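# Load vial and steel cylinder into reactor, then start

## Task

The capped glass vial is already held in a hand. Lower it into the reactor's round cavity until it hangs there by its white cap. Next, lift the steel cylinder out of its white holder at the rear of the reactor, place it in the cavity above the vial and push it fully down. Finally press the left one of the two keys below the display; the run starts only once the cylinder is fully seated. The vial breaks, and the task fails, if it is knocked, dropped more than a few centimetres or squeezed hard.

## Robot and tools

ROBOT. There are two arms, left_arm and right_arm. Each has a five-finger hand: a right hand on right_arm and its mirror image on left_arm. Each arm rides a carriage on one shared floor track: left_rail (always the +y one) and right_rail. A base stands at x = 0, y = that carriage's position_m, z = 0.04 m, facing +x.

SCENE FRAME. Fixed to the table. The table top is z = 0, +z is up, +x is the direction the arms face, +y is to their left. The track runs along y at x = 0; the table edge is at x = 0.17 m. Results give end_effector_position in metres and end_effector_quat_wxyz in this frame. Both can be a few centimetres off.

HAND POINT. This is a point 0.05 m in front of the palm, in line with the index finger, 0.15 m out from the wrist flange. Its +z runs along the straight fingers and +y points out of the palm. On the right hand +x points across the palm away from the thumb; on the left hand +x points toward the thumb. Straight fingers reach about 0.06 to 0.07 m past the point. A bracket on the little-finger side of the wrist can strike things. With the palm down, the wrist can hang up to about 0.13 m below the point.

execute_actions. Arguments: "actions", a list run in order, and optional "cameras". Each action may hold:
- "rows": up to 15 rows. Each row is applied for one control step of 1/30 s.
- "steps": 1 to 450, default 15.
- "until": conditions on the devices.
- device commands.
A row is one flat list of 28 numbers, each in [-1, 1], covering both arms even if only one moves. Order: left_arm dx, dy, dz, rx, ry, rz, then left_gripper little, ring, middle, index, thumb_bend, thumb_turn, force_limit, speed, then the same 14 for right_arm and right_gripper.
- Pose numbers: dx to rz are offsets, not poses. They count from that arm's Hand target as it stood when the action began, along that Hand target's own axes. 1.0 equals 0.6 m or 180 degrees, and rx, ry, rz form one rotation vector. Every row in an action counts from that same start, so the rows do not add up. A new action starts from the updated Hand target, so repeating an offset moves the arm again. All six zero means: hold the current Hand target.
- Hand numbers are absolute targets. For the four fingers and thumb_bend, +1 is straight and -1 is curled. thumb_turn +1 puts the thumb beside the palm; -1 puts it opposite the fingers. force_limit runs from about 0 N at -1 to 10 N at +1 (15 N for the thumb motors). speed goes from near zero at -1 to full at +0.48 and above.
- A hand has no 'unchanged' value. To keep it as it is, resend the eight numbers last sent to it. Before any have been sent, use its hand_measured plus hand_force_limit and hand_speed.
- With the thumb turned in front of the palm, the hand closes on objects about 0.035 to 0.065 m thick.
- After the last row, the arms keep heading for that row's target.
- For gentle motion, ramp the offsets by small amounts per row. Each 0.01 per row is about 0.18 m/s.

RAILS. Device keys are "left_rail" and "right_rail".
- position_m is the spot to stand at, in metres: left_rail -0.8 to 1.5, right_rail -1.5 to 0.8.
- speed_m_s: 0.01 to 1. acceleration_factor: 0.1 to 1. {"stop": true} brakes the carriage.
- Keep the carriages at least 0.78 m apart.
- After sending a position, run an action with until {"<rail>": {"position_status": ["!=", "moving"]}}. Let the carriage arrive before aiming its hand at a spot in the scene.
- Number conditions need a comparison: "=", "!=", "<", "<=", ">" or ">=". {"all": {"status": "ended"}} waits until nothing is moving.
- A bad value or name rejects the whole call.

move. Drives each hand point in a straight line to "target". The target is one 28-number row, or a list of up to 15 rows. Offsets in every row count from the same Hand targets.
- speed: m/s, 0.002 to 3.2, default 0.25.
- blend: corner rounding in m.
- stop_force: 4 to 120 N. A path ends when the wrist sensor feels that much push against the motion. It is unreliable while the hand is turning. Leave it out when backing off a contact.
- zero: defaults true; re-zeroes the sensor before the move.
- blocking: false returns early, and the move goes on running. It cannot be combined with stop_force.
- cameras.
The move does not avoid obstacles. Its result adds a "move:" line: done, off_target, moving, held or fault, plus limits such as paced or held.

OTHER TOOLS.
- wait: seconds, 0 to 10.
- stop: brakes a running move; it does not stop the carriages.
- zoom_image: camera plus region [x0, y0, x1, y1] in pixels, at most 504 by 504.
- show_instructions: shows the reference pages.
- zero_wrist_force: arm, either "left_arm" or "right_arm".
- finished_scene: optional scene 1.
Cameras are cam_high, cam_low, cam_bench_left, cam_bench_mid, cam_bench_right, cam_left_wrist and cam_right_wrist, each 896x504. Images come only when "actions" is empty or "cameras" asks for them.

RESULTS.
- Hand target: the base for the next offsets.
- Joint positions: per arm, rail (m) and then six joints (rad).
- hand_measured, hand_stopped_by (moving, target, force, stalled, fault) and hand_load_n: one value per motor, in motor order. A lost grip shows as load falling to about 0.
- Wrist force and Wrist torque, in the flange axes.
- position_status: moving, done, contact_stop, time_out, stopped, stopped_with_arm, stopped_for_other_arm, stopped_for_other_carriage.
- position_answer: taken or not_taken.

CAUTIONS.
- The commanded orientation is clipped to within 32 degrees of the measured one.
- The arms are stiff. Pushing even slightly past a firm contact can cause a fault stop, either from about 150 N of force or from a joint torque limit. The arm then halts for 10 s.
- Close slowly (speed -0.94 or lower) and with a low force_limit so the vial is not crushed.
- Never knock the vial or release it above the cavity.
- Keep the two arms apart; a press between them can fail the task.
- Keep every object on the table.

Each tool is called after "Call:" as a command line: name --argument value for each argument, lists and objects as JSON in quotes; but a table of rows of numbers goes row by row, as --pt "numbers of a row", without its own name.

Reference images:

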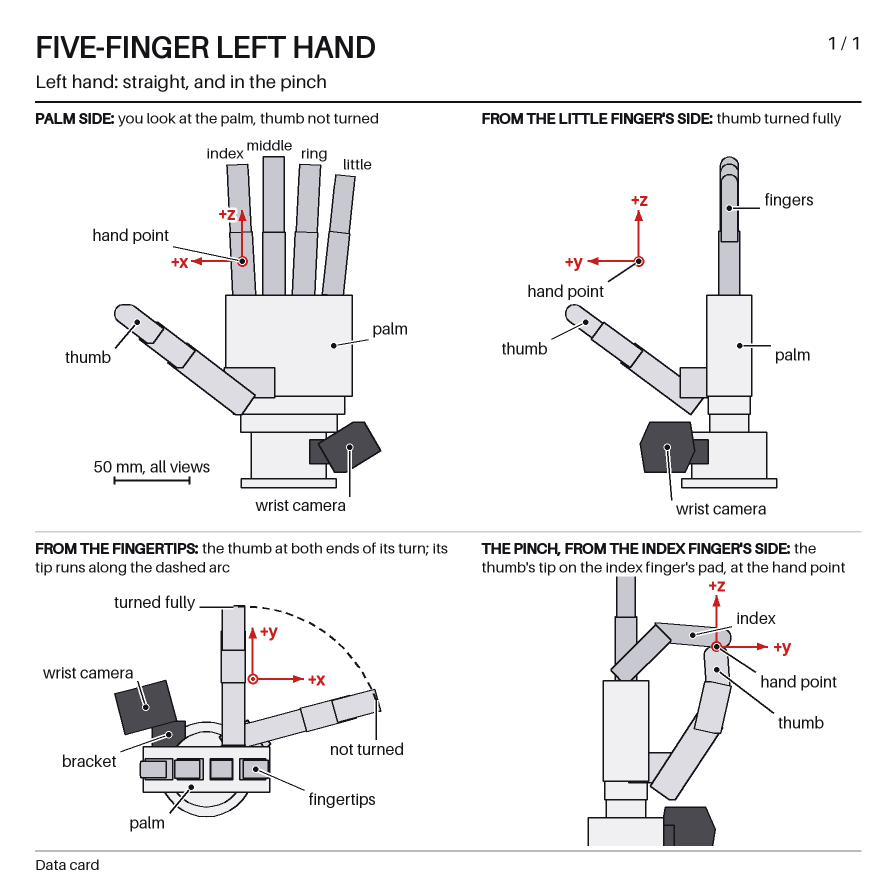

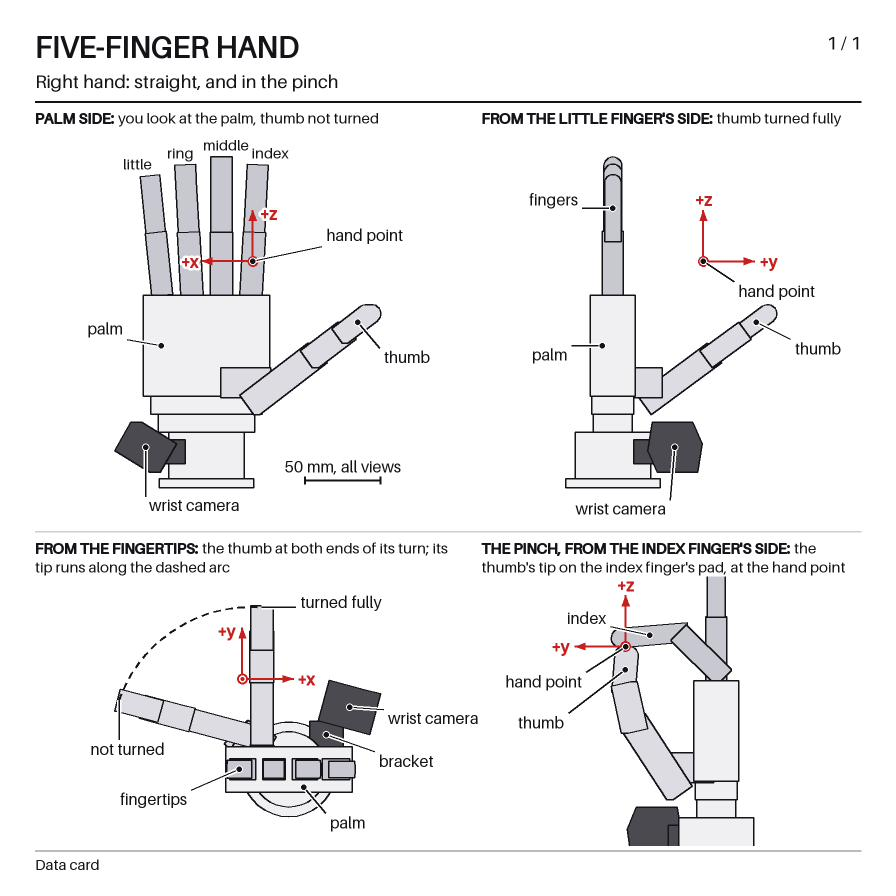

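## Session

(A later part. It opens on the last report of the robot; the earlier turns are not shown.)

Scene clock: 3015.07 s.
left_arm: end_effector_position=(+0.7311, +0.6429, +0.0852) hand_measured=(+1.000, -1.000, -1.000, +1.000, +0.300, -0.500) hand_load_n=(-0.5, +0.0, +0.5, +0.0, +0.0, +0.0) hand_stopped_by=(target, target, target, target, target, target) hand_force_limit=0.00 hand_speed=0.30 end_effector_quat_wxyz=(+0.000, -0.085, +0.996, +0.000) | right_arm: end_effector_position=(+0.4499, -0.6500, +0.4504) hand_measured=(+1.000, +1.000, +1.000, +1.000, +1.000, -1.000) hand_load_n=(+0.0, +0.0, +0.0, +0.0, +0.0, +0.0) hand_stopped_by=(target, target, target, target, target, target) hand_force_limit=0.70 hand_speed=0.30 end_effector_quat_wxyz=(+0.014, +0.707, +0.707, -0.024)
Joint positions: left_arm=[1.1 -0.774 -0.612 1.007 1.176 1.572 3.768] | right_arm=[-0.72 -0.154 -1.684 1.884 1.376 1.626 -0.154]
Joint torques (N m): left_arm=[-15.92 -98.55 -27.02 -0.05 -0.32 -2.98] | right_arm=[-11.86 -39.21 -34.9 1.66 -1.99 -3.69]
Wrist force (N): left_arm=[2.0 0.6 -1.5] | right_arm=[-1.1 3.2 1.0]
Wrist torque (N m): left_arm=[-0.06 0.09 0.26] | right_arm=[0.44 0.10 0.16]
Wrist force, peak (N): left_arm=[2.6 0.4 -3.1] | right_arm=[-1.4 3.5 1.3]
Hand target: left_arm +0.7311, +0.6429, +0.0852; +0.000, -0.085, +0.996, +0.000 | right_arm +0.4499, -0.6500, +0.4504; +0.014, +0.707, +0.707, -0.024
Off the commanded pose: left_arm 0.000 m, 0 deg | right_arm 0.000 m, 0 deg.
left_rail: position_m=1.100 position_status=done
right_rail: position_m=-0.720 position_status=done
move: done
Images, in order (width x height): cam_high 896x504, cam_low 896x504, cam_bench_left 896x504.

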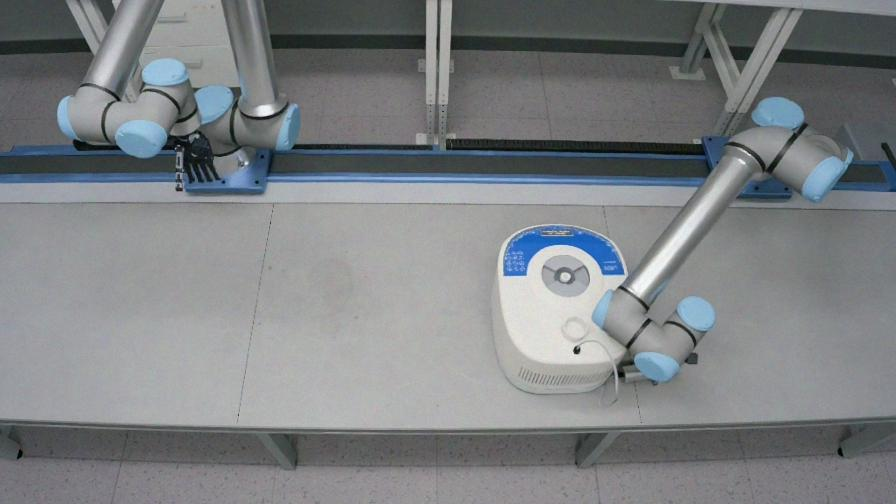

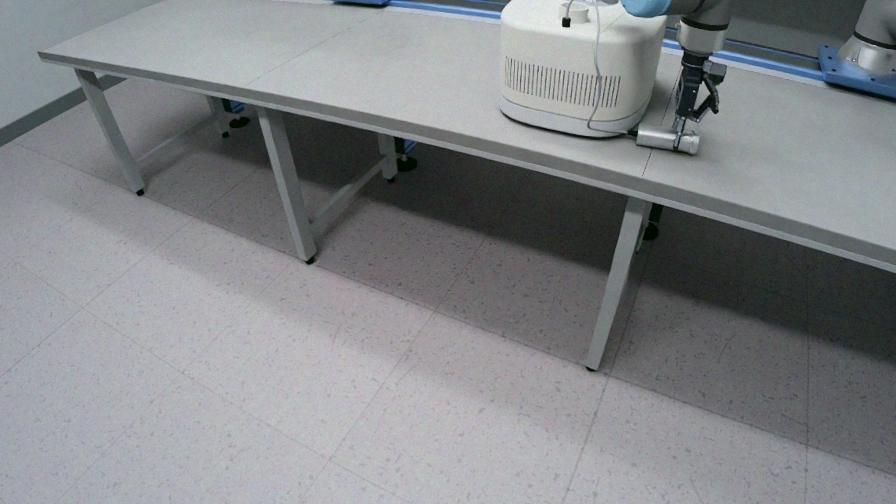

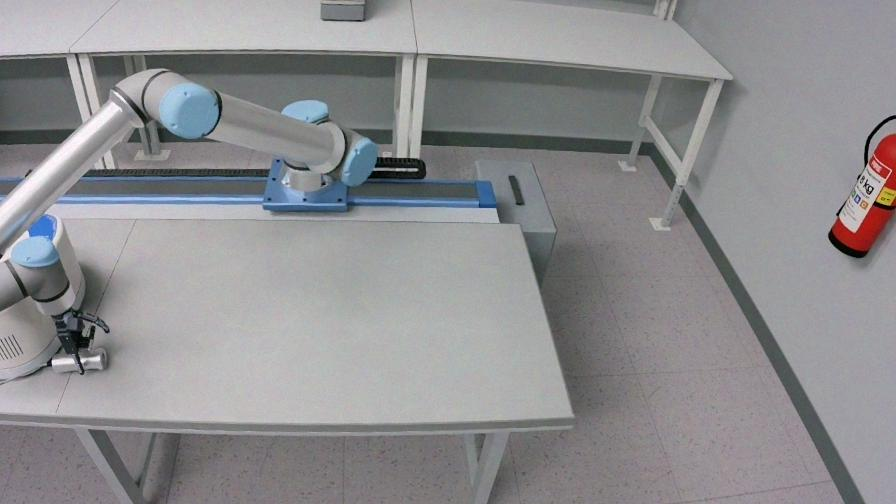

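Call:
move --pt "0.074 -0.0145 0.0117 0 0 -0.168 1 -1 -1 1 0.3 -0.78 0 0.3 0 0 0 0 0 0 1 1 1 1 1 -1 0.7 0.3" --pt "0.1032 -0.0383 0.0117 0 0 -0.279 1 -1 -1 1 0.3 -0.78 0 0.3 0 0 0 0 0 0 1 1 1 1 1 -1 0.7 0.3" --speed 0.12 --blend 0.01 --cameras '["cam_high", "cam_low", "cam_bench_left"]'

Call:
zoom_image --camera "cam_low" --region '[600, 60, 740, 170]'

Call:
zoom_image --camera "cam_bench_left" --region '[0, 280, 140, 400]'

Call:
zoom_image --camera "cam_high" --region '[580, 320, 700, 410]'

Scene clock: 3049.60 s.
left_arm: end_effector_position=(+0.6740, +0.6097, +0.0783) hand_measured=(+1.000, -1.000, -1.000, +1.000, +0.300, -0.780) hand_load_n=(+0.0, -0.5, -1.5, -0.5, +1.0, +8.0) hand_stopped_by=(target, target, target, target, target, force) hand_force_limit=0.00 hand_speed=0.30 end_effector_quat_wxyz=(+0.000, -0.500, +0.866, +0.000) | right_arm: end_effector_position=(+0.4499, -0.6500, +0.4504) hand_measured=(+1.000, +1.000, +1.000, +1.000, +1.000, -1.000) hand_load_n=(+0.0, +0.0, +0.0, +0.0, +0.0, -0.5) hand_stopped_by=(target, target, target, target, target, target) hand_force_limit=0.70 hand_speed=0.30 end_effector_quat_wxyz=(+0.014, +0.707, +0.707, -0.024)
Joint positions: left_arm=[1.1 -0.784 -0.666 1.127 1.11 1.572 2.882] | right_arm=[-0.72 -0.154 -1.684 1.884 1.376 1.626 -0.154]
Joint torques (N m): left_arm=[-20.31 -116.53 -24.38 0.88 -1.44 -3.2] | right_arm=[-11.14 -40.36 -34.74 1.79 -1.84 -3.67]
Wrist force (N): left_arm=[0.4 -0.3 -1.0] | right_arm=[-0.9 3.1 1.2]
Wrist torque (N m): left_arm=[-0.06 0.02 0.23] | right_arm=[0.42 0.07 0.17]
Wrist force, peak (N): left_arm=[2.4 0.6 -1.9] | right_arm=[-1.4 3.6 1.6]
Hand target: left_arm +0.6740, +0.6097, +0.0783; +0.000, -0.500, +0.866, +0.000 | right_arm +0.4499, -0.6500, +0.4504; +0.014, +0.707, +0.707, -0.024
Off the commanded pose: left_arm 0.000 m, 0 deg | right_arm 0.000 m, 0 deg.
left_rail: position_m=1.100 position_status=done
right_rail: position_m=-0.720 position_status=done
move: done
Images, in order (width x height): cam_high 896x504, cam_low 896x504, cam_bench_left 896x504.

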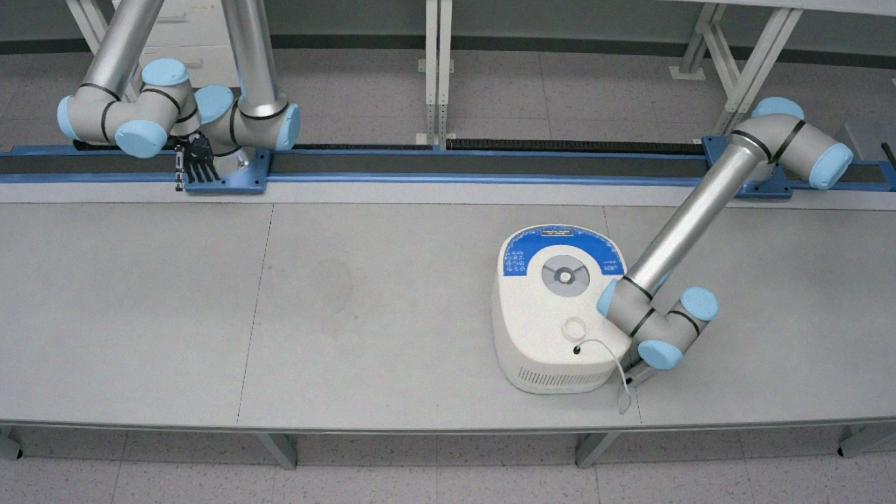

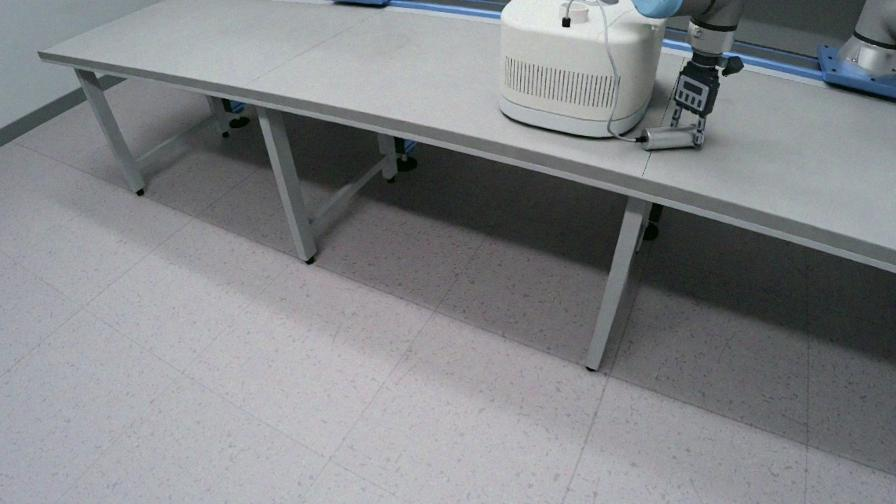

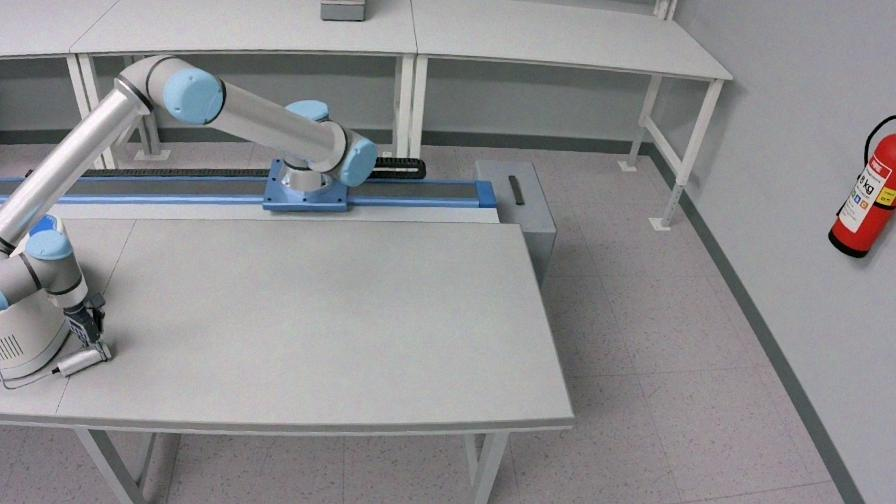

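Scaled by 3.600 from the camera's 896x504 image, which has a finer 1280x720 frame.

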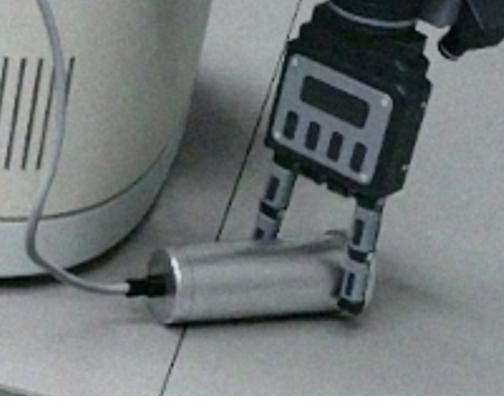

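Scaled by 3.600 from the camera's 896x504 image, which has a finer 1280x720 frame.

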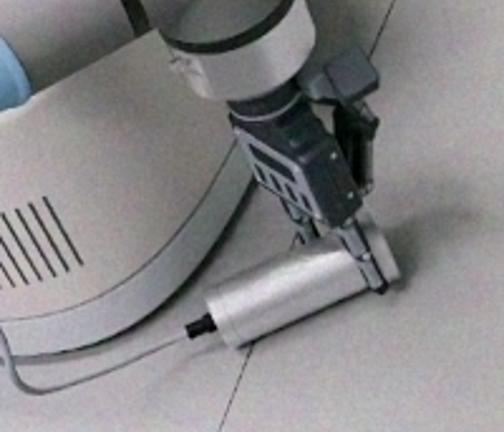

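Scaled by 4.200 from the camera's 896x504 image, which has a finer 1280x720 frame.

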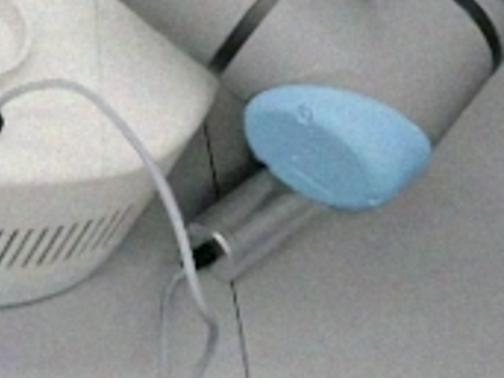

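Call:
move --pt "-0.02 -0.0253 0 0 0 0.1 1 -1 -1 1 0.3 -0.7 0 0.3 0 0 0 0 0 0 1 1 1 1 1 -1 0.7 0.3" --pt "0 -0.043 0 0 0 -0.0556 1 -1 -1 1 0.3 -0.7 0 0.3 0 0 0 0 0 0 1 1 1 1 1 -1 0.7 0.3" --pt "-0.0015 -0.0652 0 0 0 -0.1944 1 -1 -1 1 0.3 -0.7 0 0.3 0 0 0 0 0 0 1 1 1 1 1 -1 0.7 0.3" --speed 0.12 --blend 0.004 --cameras '["cam_high", "cam_low", "cam_bench_left"]'

Call:
zoom_image --camera "cam_low" --region '[600, 60, 740, 170]'

Call:
zoom_image --camera "cam_bench_left" --region '[0, 280, 140, 400]'

Call:
zoom_image --camera "cam_high" --region '[580, 320, 700, 410]'

Scene clock: 3080.87 s.
left_arm: end_effector_position=(+0.7083, +0.5909, +0.0783) hand_measured=(+1.000, -1.000, -1.000, +1.000, +0.300, -0.700) hand_load_n=(+0.0, +0.0, +0.0, -1.0, +0.0, +0.0) hand_stopped_by=(target, target, target, target, target, target) hand_force_limit=0.00 hand_speed=0.30 end_effector_quat_wxyz=(+0.000, +0.737, -0.676, +0.000) | right_arm: end_effector_position=(+0.4499, -0.6500, +0.4504) hand_measured=(+1.000, +1.000, +1.000, +1.000, +1.000, -1.000) hand_load_n=(+0.0, +0.0, +0.0, +0.0, -0.5, +0.0) hand_stopped_by=(target, target, target, target, target, target) hand_force_limit=0.70 hand_speed=0.30 end_effector_quat_wxyz=(+0.014, +0.707, +0.707, -0.024)
Joint positions: left_arm=[1.1 -0.748 -0.651 1.097 1.125 1.572 2.307] | right_arm=[-0.72 -0.154 -1.684 1.884 1.376 1.626 -0.154]
Joint torques (N m): left_arm=[16.72 -119.03 -25.62 0.99 -1.53 -2.75] | right_arm=[-11.81 -39.37 -34.8 1.77 -1.71 -3.55]
Wrist force (N): left_arm=[1.5 0.1 -0.7] | right_arm=[-1.0 3.4 1.3]
Wrist torque (N m): left_arm=[-0.08 -0.02 0.30] | right_arm=[0.45 0.08 0.17]
Wrist force, peak (N): left_arm=[2.3 0.9 -1.3] | right_arm=[-1.4 3.6 1.6]
Hand target: left_arm +0.7083, +0.5909, +0.0783; +0.000, +0.737, -0.676, +0.000 | right_arm +0.4499, -0.6500, +0.4504; +0.014, +0.707, +0.707, -0.024
Off the commanded pose: left_arm 0.000 m, 0 deg | right_arm 0.000 m, 0 deg.
left_rail: position_m=1.100 position_status=done
right_rail: position_m=-0.720 position_status=done
move: done
Images, in order (width x height): cam_high 896x504, cam_low 896x504, cam_bench_left 896x504.

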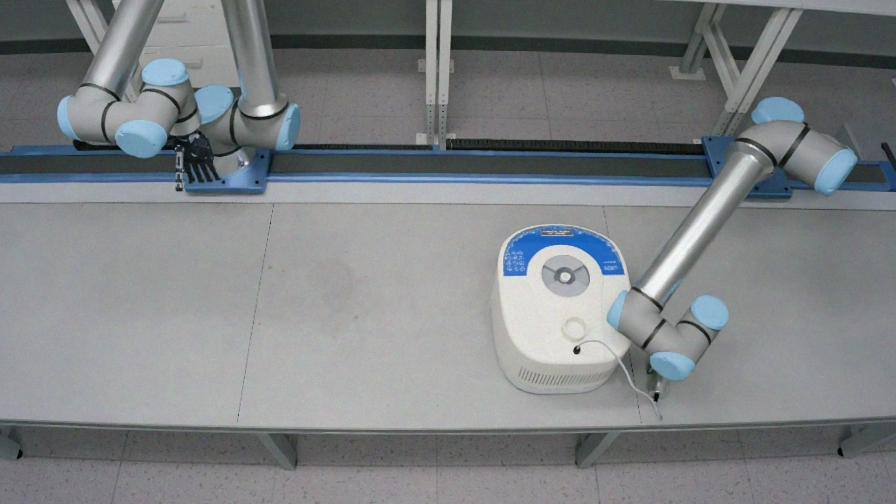

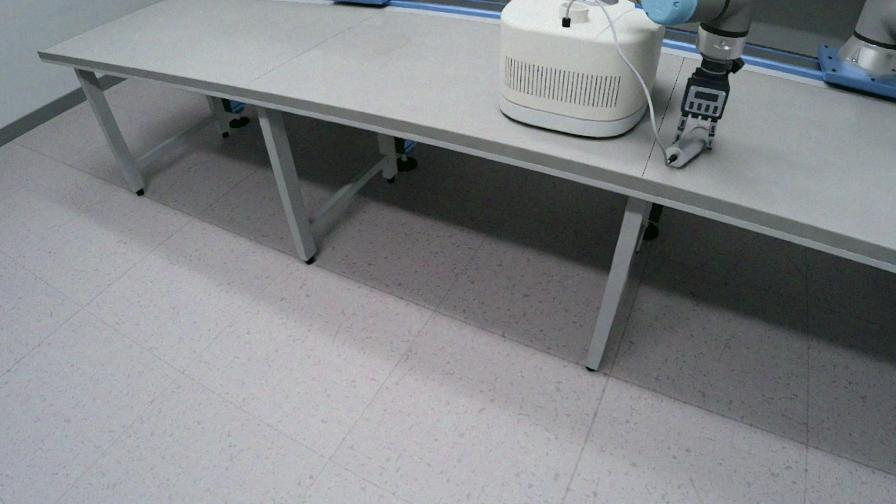

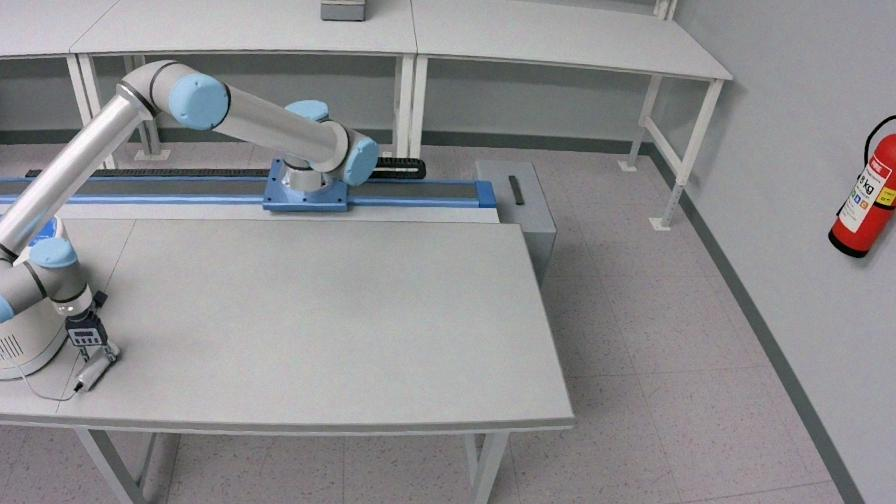

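Scaled by 3.600 from the camera's 896x504 image, which has a finer 1280x720 frame.

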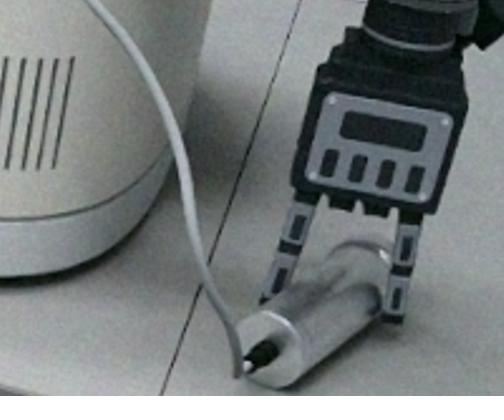

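Scaled by 3.600 from the camera's 896x504 image, which has a finer 1280x720 frame.

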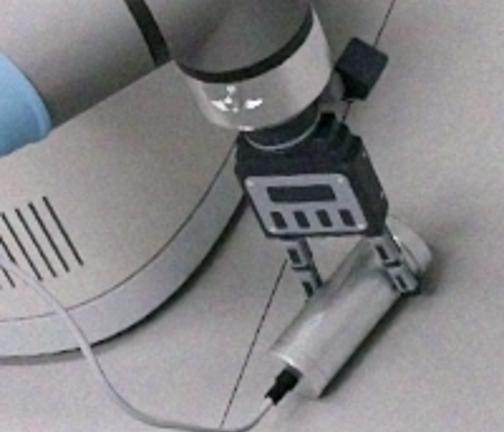

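Scaled by 4.200 from the camera's 896x504 image, which has a finer 1280x720 frame.

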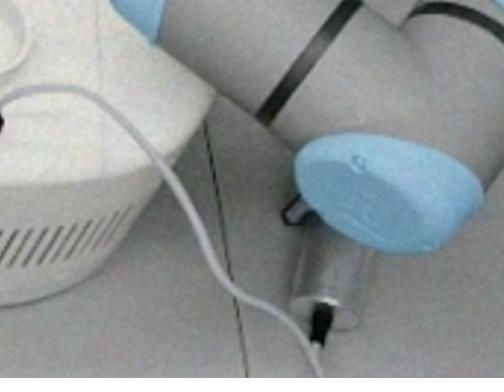

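Call:
move --pt "0 0 -0.2 0 0 0 1 -1 -1 1 0.3 -0.7 0 0.3 0 0 0 0 0 0 1 1 1 1 1 -1 0.7 0.3" --pt "-0.028 -0.107 -0.283 0 0 0.622 0.4 0.4 0.4 0.4 1 -1 0.3 0.3 0 0 0 0 0 0 1 1 1 1 1 -1 0.7 0.3" --speed 0.4

Call:
move --target '[0,0,0,0.285,0,0,0.4,0.4,0.4,0.4,1,-1,0.3,0.3,0,0,0,0,0,0,1,1,1,1,1,-1,0.7,0.3]' --speed 0.3 --cameras '["all"]'

Scene clock: 3128.23 s.
left_arm: end_effector_position=(+0.7709, +0.6133, +0.2480) hand_measured=(+0.400, +0.400, +0.400, +0.400, +1.000, -0.856) hand_load_n=(+0.0, +0.0, +0.0, +0.0, +0.0, +0.0) hand_stopped_by=(target, target, target, target, target, force) hand_force_limit=0.30 hand_speed=0.30 end_effector_quat_wxyz=(+0.000, +0.148, +0.989, +0.000) | right_arm: end_effector_position=(+0.4499, -0.6500, +0.4504) hand_measured=(+1.000, +1.000, +1.000, +1.000, +1.000, -1.000) hand_load_n=(+0.0, +0.0, +0.0, +0.0, +0.0, +0.0) hand_stopped_by=(target, target, target, target, target, target) hand_force_limit=0.70 hand_speed=0.30 end_effector_quat_wxyz=(+0.014, +0.707, +0.707, -0.024)
Joint positions: left_arm=[1.1 -0.798 -0.63 0.747 1.454 1.572 4.211] | right_arm=[-0.72 -0.154 -1.684 1.884 1.376 1.626 -0.154]
Joint torques (N m): left_arm=[-15.45 -123.35 -31.56 1.99 0.33 3.17] | right_arm=[-11.6 -38.73 -35.07 1.99 -1.55 -3.47]
Wrist force (N): left_arm=[0.6 0.3 -0.8] | right_arm=[-1.3 3.0 1.5]
Wrist torque (N m): left_arm=[-0.15 -0.02 0.06] | right_arm=[0.38 0.12 0.14]
Wrist force, peak (N): left_arm=[0.4 0.5 -2.7] | right_arm=[-1.3 3.6 1.4]
Hand target: left_arm +0.7709, +0.6133, +0.2480; +0.000, +0.148, +0.989, +0.000 | right_arm +0.4499, -0.6500, +0.4504; +0.014, +0.707, +0.707, -0.024
Off the commanded pose: left_arm 0.000 m, 0 deg | right_arm 0.000 m, 0 deg.
left_rail: position_m=1.100 position_status=done
right_rail: position_m=-0.720 position_status=done
move: done

Scene clock: 3130.40 s.
left_arm: end_effector_position=(+0.7709, +0.6133, +0.2480) hand_measured=(+0.400, +0.400, +0.400, +0.400, +1.000, -0.856) hand_load_n=(+0.0, +0.0, +0.0, +0.0, +0.0, +0.0) hand_stopped_by=(target, target, target, target, target, force) hand_force_limit=0.30 hand_speed=0.30 end_effector_quat_wxyz=(-0.064, +0.133, +0.891, -0.428) | right_arm: end_effector_position=(+0.4499, -0.6500, +0.4504) hand_measured=(+1.000, +1.000, +1.000, +1.000, +1.000, -1.000) hand_load_n=(+0.0, +0.0, +0.5, +0.0, +0.0, +0.0) hand_stopped_by=(target, target, target, target, target, target) hand_force_limit=0.70 hand_speed=0.30 end_effector_quat_wxyz=(+0.014, +0.707, +0.707, -0.024)
Joint positions: left_arm=[1.1 -0.564 -0.736 0.97 1.018 2.423 4.299] | right_arm=[-0.72 -0.154 -1.684 1.884 1.376 1.626 -0.154]
Joint torques (N m): left_arm=[17.18 -118.07 -28.79 -0.13 3.98 -3.37] | right_arm=[-12.49 -38.23 -34.51 1.94 -1.62 -3.5]
Wrist force (N): left_arm=[0.1 -0.2 0.2] | right_arm=[-0.8 3.2 1.4]
Wrist torque (N m): left_arm=[-0.09 0.03 0.11] | right_arm=[0.41 0.05 0.17]
Wrist force, peak (N): left_arm=[0.6 0.5 -1.1] | right_arm=[-1.3 3.5 1.1]
Hand target: left_arm +0.7709, +0.6133, +0.2480; -0.064, +0.133, +0.891, -0.428 | right_arm +0.4499, -0.6500, +0.4504; +0.014, +0.707, +0.707, -0.024
Off the commanded pose: left_arm 0.000 m, 0 deg | right_arm 0.000 m, 0 deg.
left_rail: position_m=1.100 position_status=done
right_rail: position_m=-0.720 position_status=done
move: done

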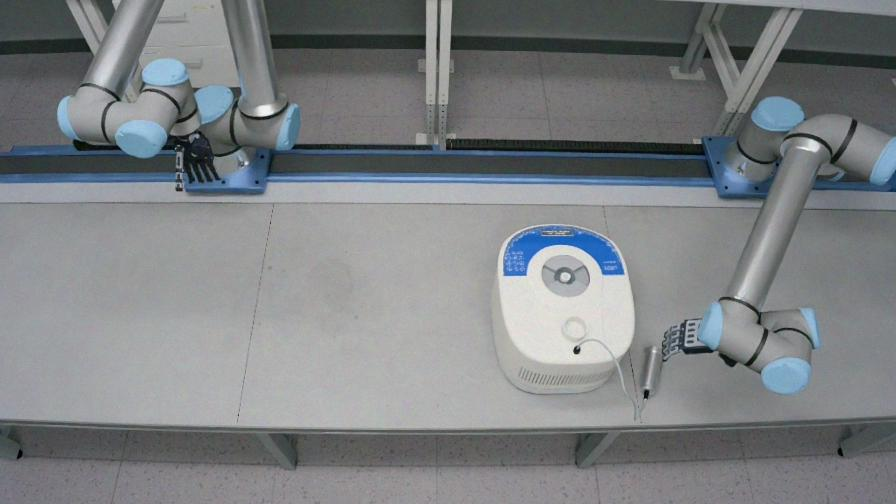

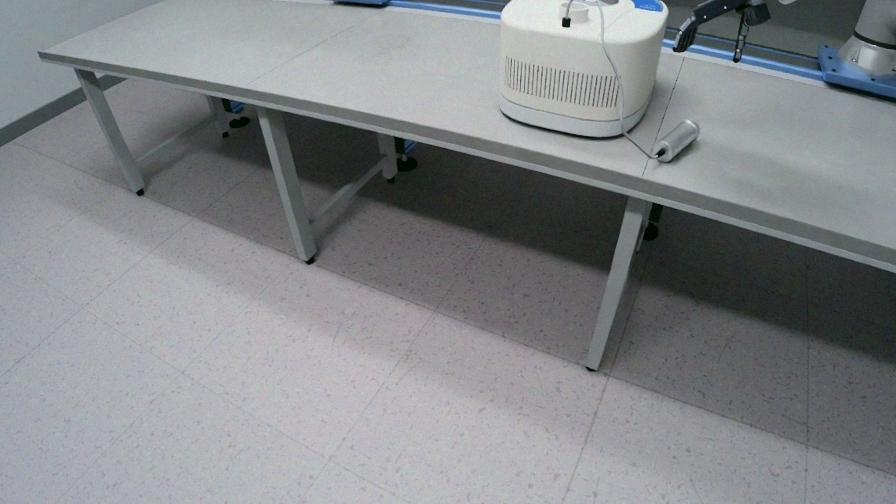

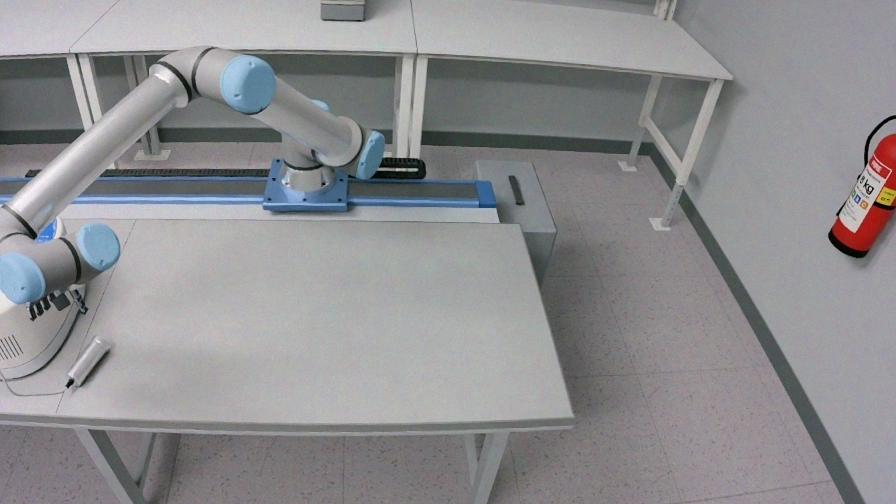

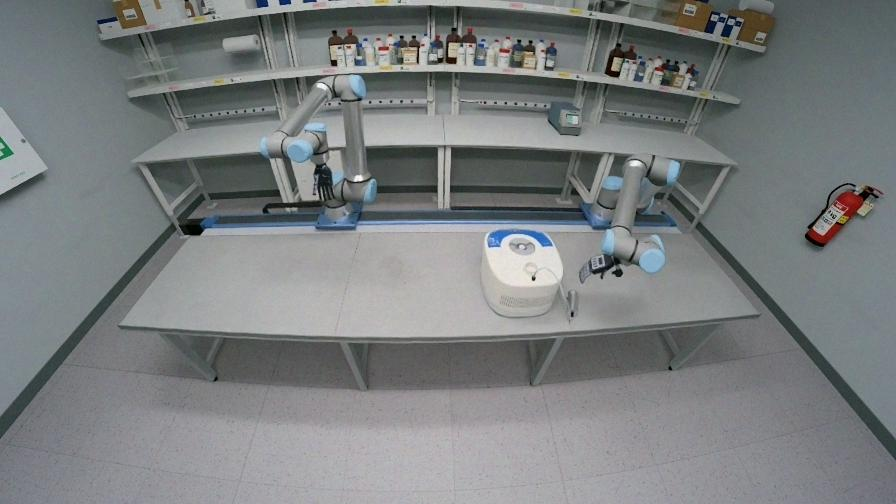

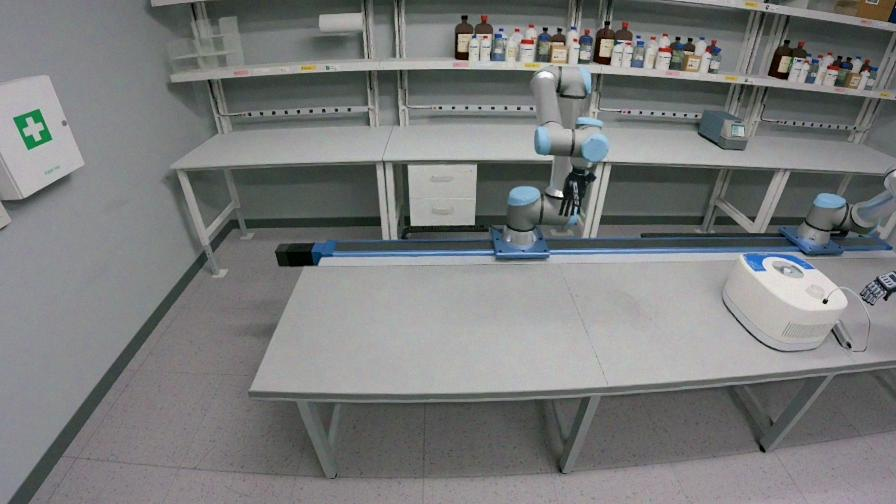

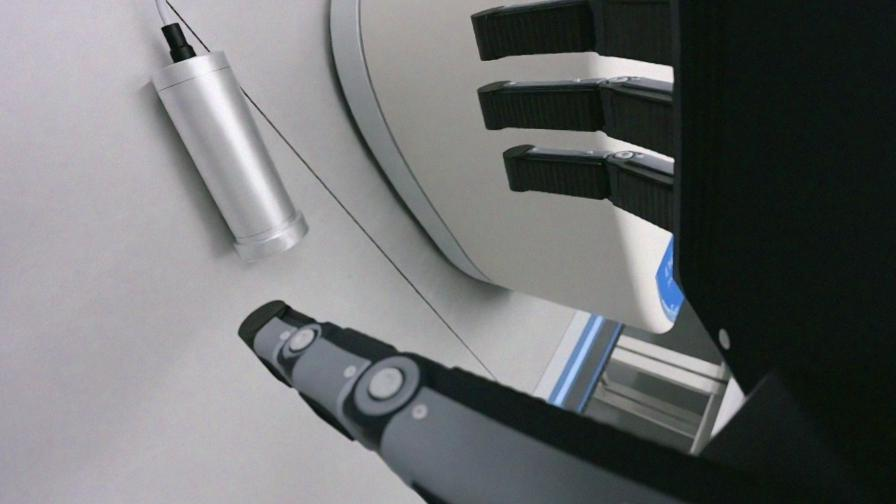

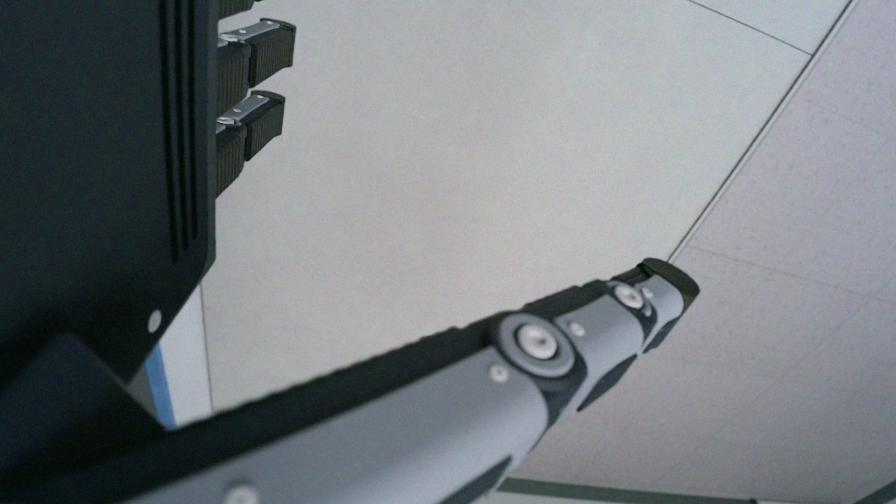

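Call:
move --target '[0.0247,0.157,0.145,0,-0.0087,-0.0069,0.4,0.4,0.4,0.4,1,-1,0.3,0.3,0,0,0,0,0,0,1,1,1,1,1,-1,0.7,0.3]' --speed 0.25 --cameras '["cam_left_wrist", "cam_bench_left", "cam_high", "cam_low"]'

Scene clock: 3153.07 s.
left_arm: end_effector_position=(+0.7540, +0.6090, +0.1202) hand_measured=(+0.400, +0.400, +0.400, +0.400, +1.000, -0.856) hand_load_n=(+0.0, +0.0, +0.0, +0.0, +0.5, +0.0) hand_stopped_by=(target, target, target, target, target, force) hand_force_limit=0.30 hand_speed=0.30 end_effector_quat_wxyz=(-0.057, +0.117, +0.894, -0.429) | right_arm: end_effector_position=(+0.4499, -0.6500, +0.4504) hand_measured=(+1.000, +1.000, +1.000, +1.000, +1.000, -1.000) hand_load_n=(+0.0, +0.0, +0.0, +0.0, -0.5, +0.0) hand_stopped_by=(target, target, target, target, target, target) hand_force_limit=0.70 hand_speed=0.30 end_effector_quat_wxyz=(+0.014, +0.707, +0.707, -0.024)
Joint positions: left_arm=[1.1 -0.579 -0.702 1.132 0.768 2.407 4.228] | right_arm=[-0.72 -0.154 -1.684 1.884 1.376 1.626 -0.154]
Joint torques (N m): left_arm=[-20.98 -93.17 -26.67 -0.41 0.1 -2.92] | right_arm=[-11.63 -38.54 -34.89 2.07 -1.43 -3.39]
Wrist force (N): left_arm=[0.2 -0.3 0.2] | right_arm=[-1.4 3.2 1.6]
Wrist torque (N m): left_arm=[-0.11 0.00 0.11] | right_arm=[0.40 0.14 0.14]
Wrist force, peak (N): left_arm=[-0.4 -1.5 -1.0] | right_arm=[-1.3 3.5 1.6]
Hand target: left_arm +0.7540, +0.6090, +0.1201; -0.057, +0.117, +0.894, -0.429 | right_arm +0.4499, -0.6500, +0.4504; +0.014, +0.707, +0.707, -0.024
Off the commanded pose: left_arm 0.000 m, 0 deg | right_arm 0.000 m, 0 deg.
left_rail: position_m=1.100 position_status=done
right_rail: position_m=-0.720 position_status=done
move: done
Images, in order (width x height): cam_high 896x504, cam_low 896x504, cam_bench_left 896x504, cam_left_wrist 896x504.

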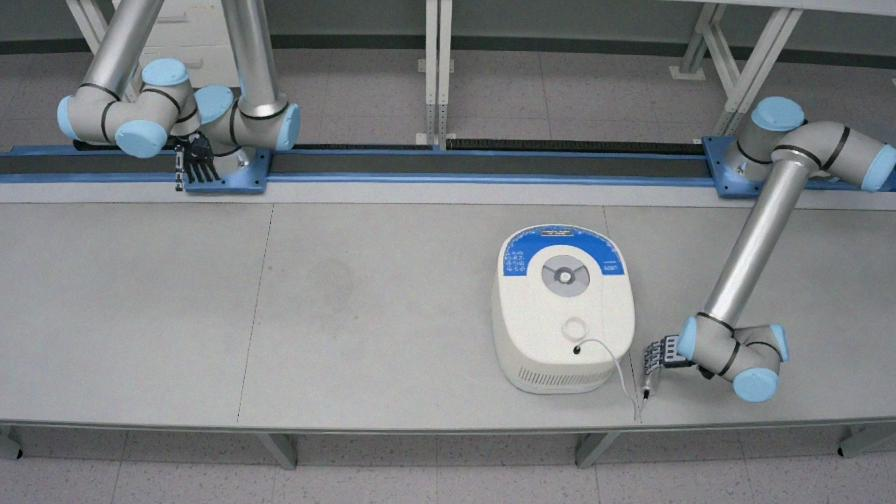

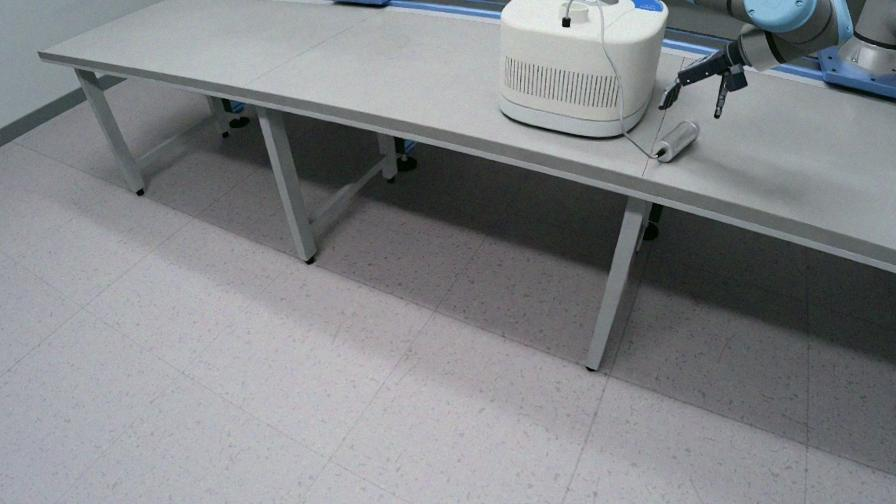

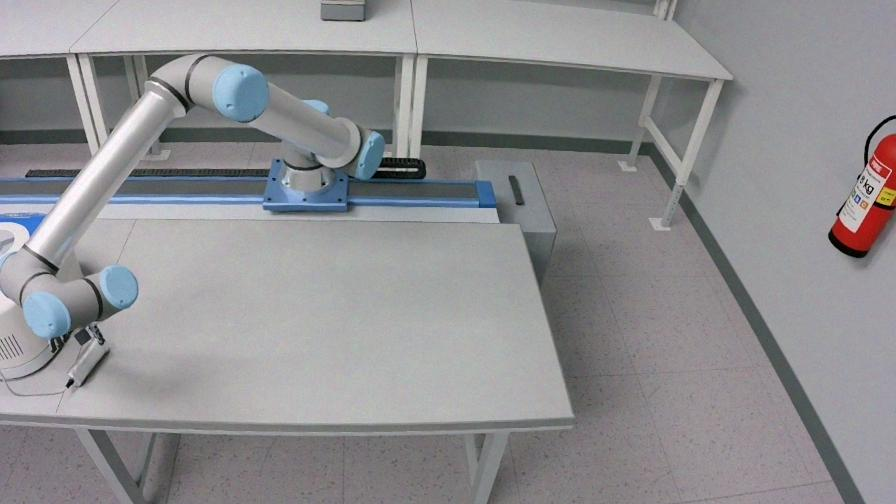

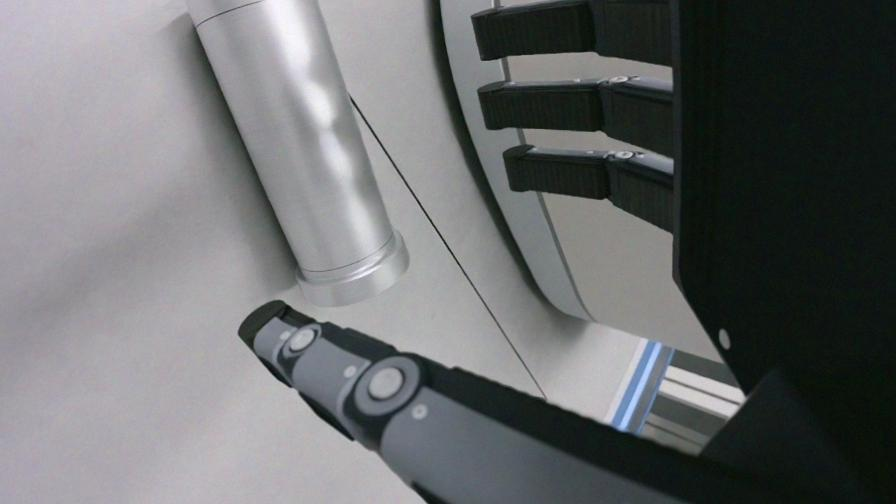

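Call:
move --target '[0.0043,0.074,0.0675,0,0,0,0.4,0.4,0.4,0.4,1,-0.99,0.3,0.3,0,0,0,0,0,0,1,1,1,1,1,-1,0.7,0.3]' --speed 0.12 --cameras '["cam_left_wrist", "cam_low", "cam_bench_left"]'

Call:
zoom_image --camera "cam_low" --region '[620, 60, 740, 170]'

Call:
zoom_image --camera "cam_bench_left" --region '[20, 280, 140, 400]'

Scene clock: 3174.50 s.
left_arm: end_effector_position=(+0.7505, +0.6059, +0.0603) hand_measured=(+0.400, +0.400, +0.400, +0.400, +1.000, -0.990) hand_load_n=(+0.0, +0.0, +0.0, +0.0, +0.0, +0.5) hand_stopped_by=(target, target, target, target, target, target) hand_force_limit=0.30 hand_speed=0.30 end_effector_quat_wxyz=(-0.057, +0.117, +0.894, -0.429) | right_arm: end_effector_position=(+0.4499, -0.6500, +0.4504) hand_measured=(+1.000, +1.000, +1.000, +1.000, +1.000, -1.000) hand_load_n=(+0.0, +0.0, +0.0, +0.0, +0.0, +0.0) hand_stopped_by=(target, target, target, target, target, target) hand_force_limit=0.70 hand_speed=0.30 end_effector_quat_wxyz=(+0.014, +0.707, +0.707, -0.024)
Joint positions: left_arm=[1.1 -0.585 -0.658 1.163 0.688 2.405 4.22] | right_arm=[-0.72 -0.154 -1.684 1.884 1.376 1.626 -0.154]
Joint torques (N m): left_arm=[-18.8 -94.15 -25.58 0.16 -0.41 -2.91] | right_arm=[-11.98 -38.61 -34.85 2.1 -1.36 -3.38]
Wrist force (N): left_arm=[0.2 -0.4 -0.2] | right_arm=[-1.3 3.2 1.4]
Wrist torque (N m): left_arm=[-0.09 0.00 0.11] | right_arm=[0.41 0.12 0.15]
Wrist force, peak (N): left_arm=[-0.2 -1.2 0.0] | right_arm=[-1.3 3.6 1.5]
Hand target: left_arm +0.7505, +0.6059, +0.0601; -0.057, +0.117, +0.894, -0.429 | right_arm +0.4499, -0.6500, +0.4504; +0.014, +0.707, +0.707, -0.024
Off the commanded pose: left_arm 0.000 m, 0 deg | right_arm 0.000 m, 0 deg.
left_rail: position_m=1.100 position_status=done
right_rail: position_m=-0.720 position_status=done
move: done
Images, in order (width x height): cam_low 896x504, cam_bench_left 896x504, cam_left_wrist 896x504.

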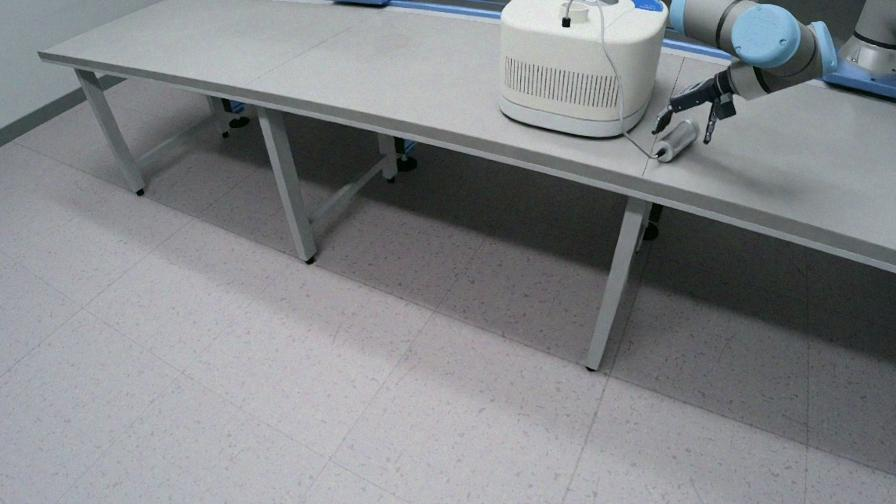

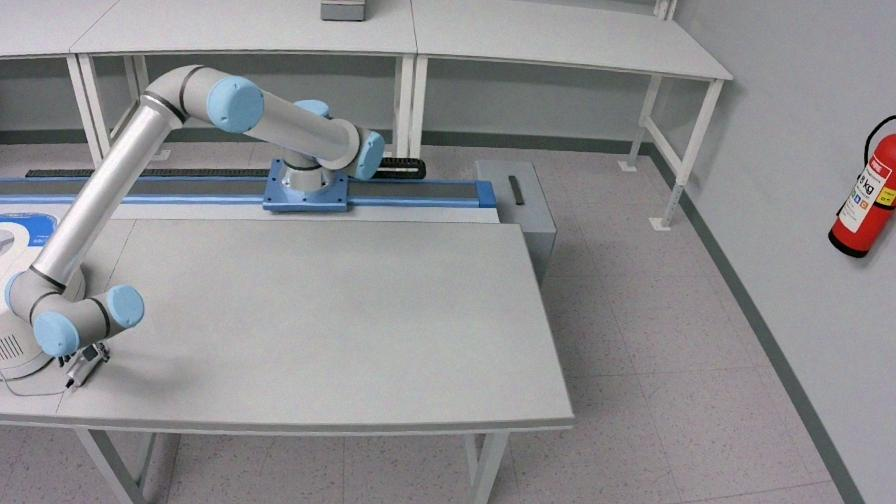

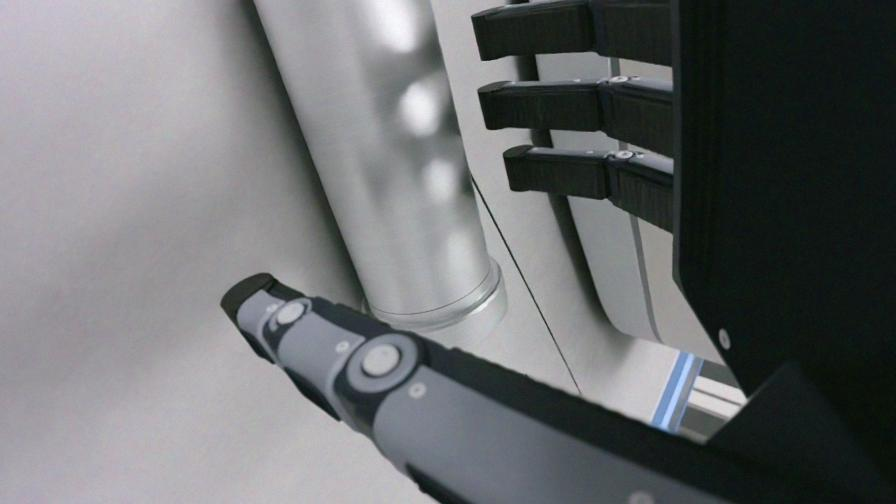

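Scaled by 4.200 from the camera's 896x504 image, which has a finer 1280x720 frame.

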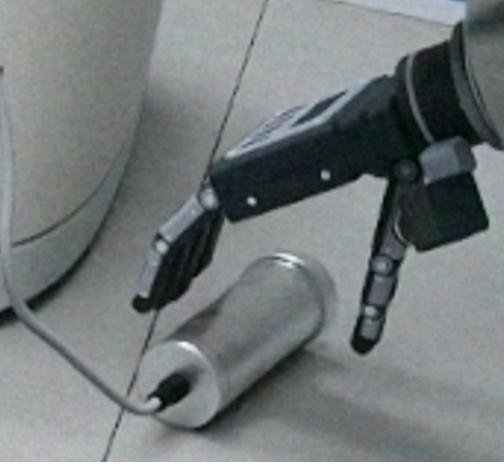

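Scaled by 4.200 from the camera's 896x504 image, which has a finer 1280x720 frame.

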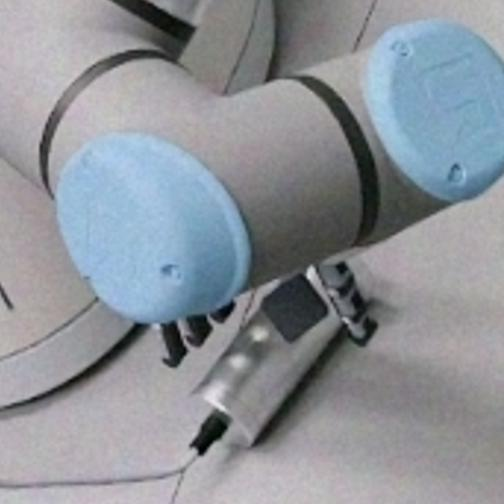

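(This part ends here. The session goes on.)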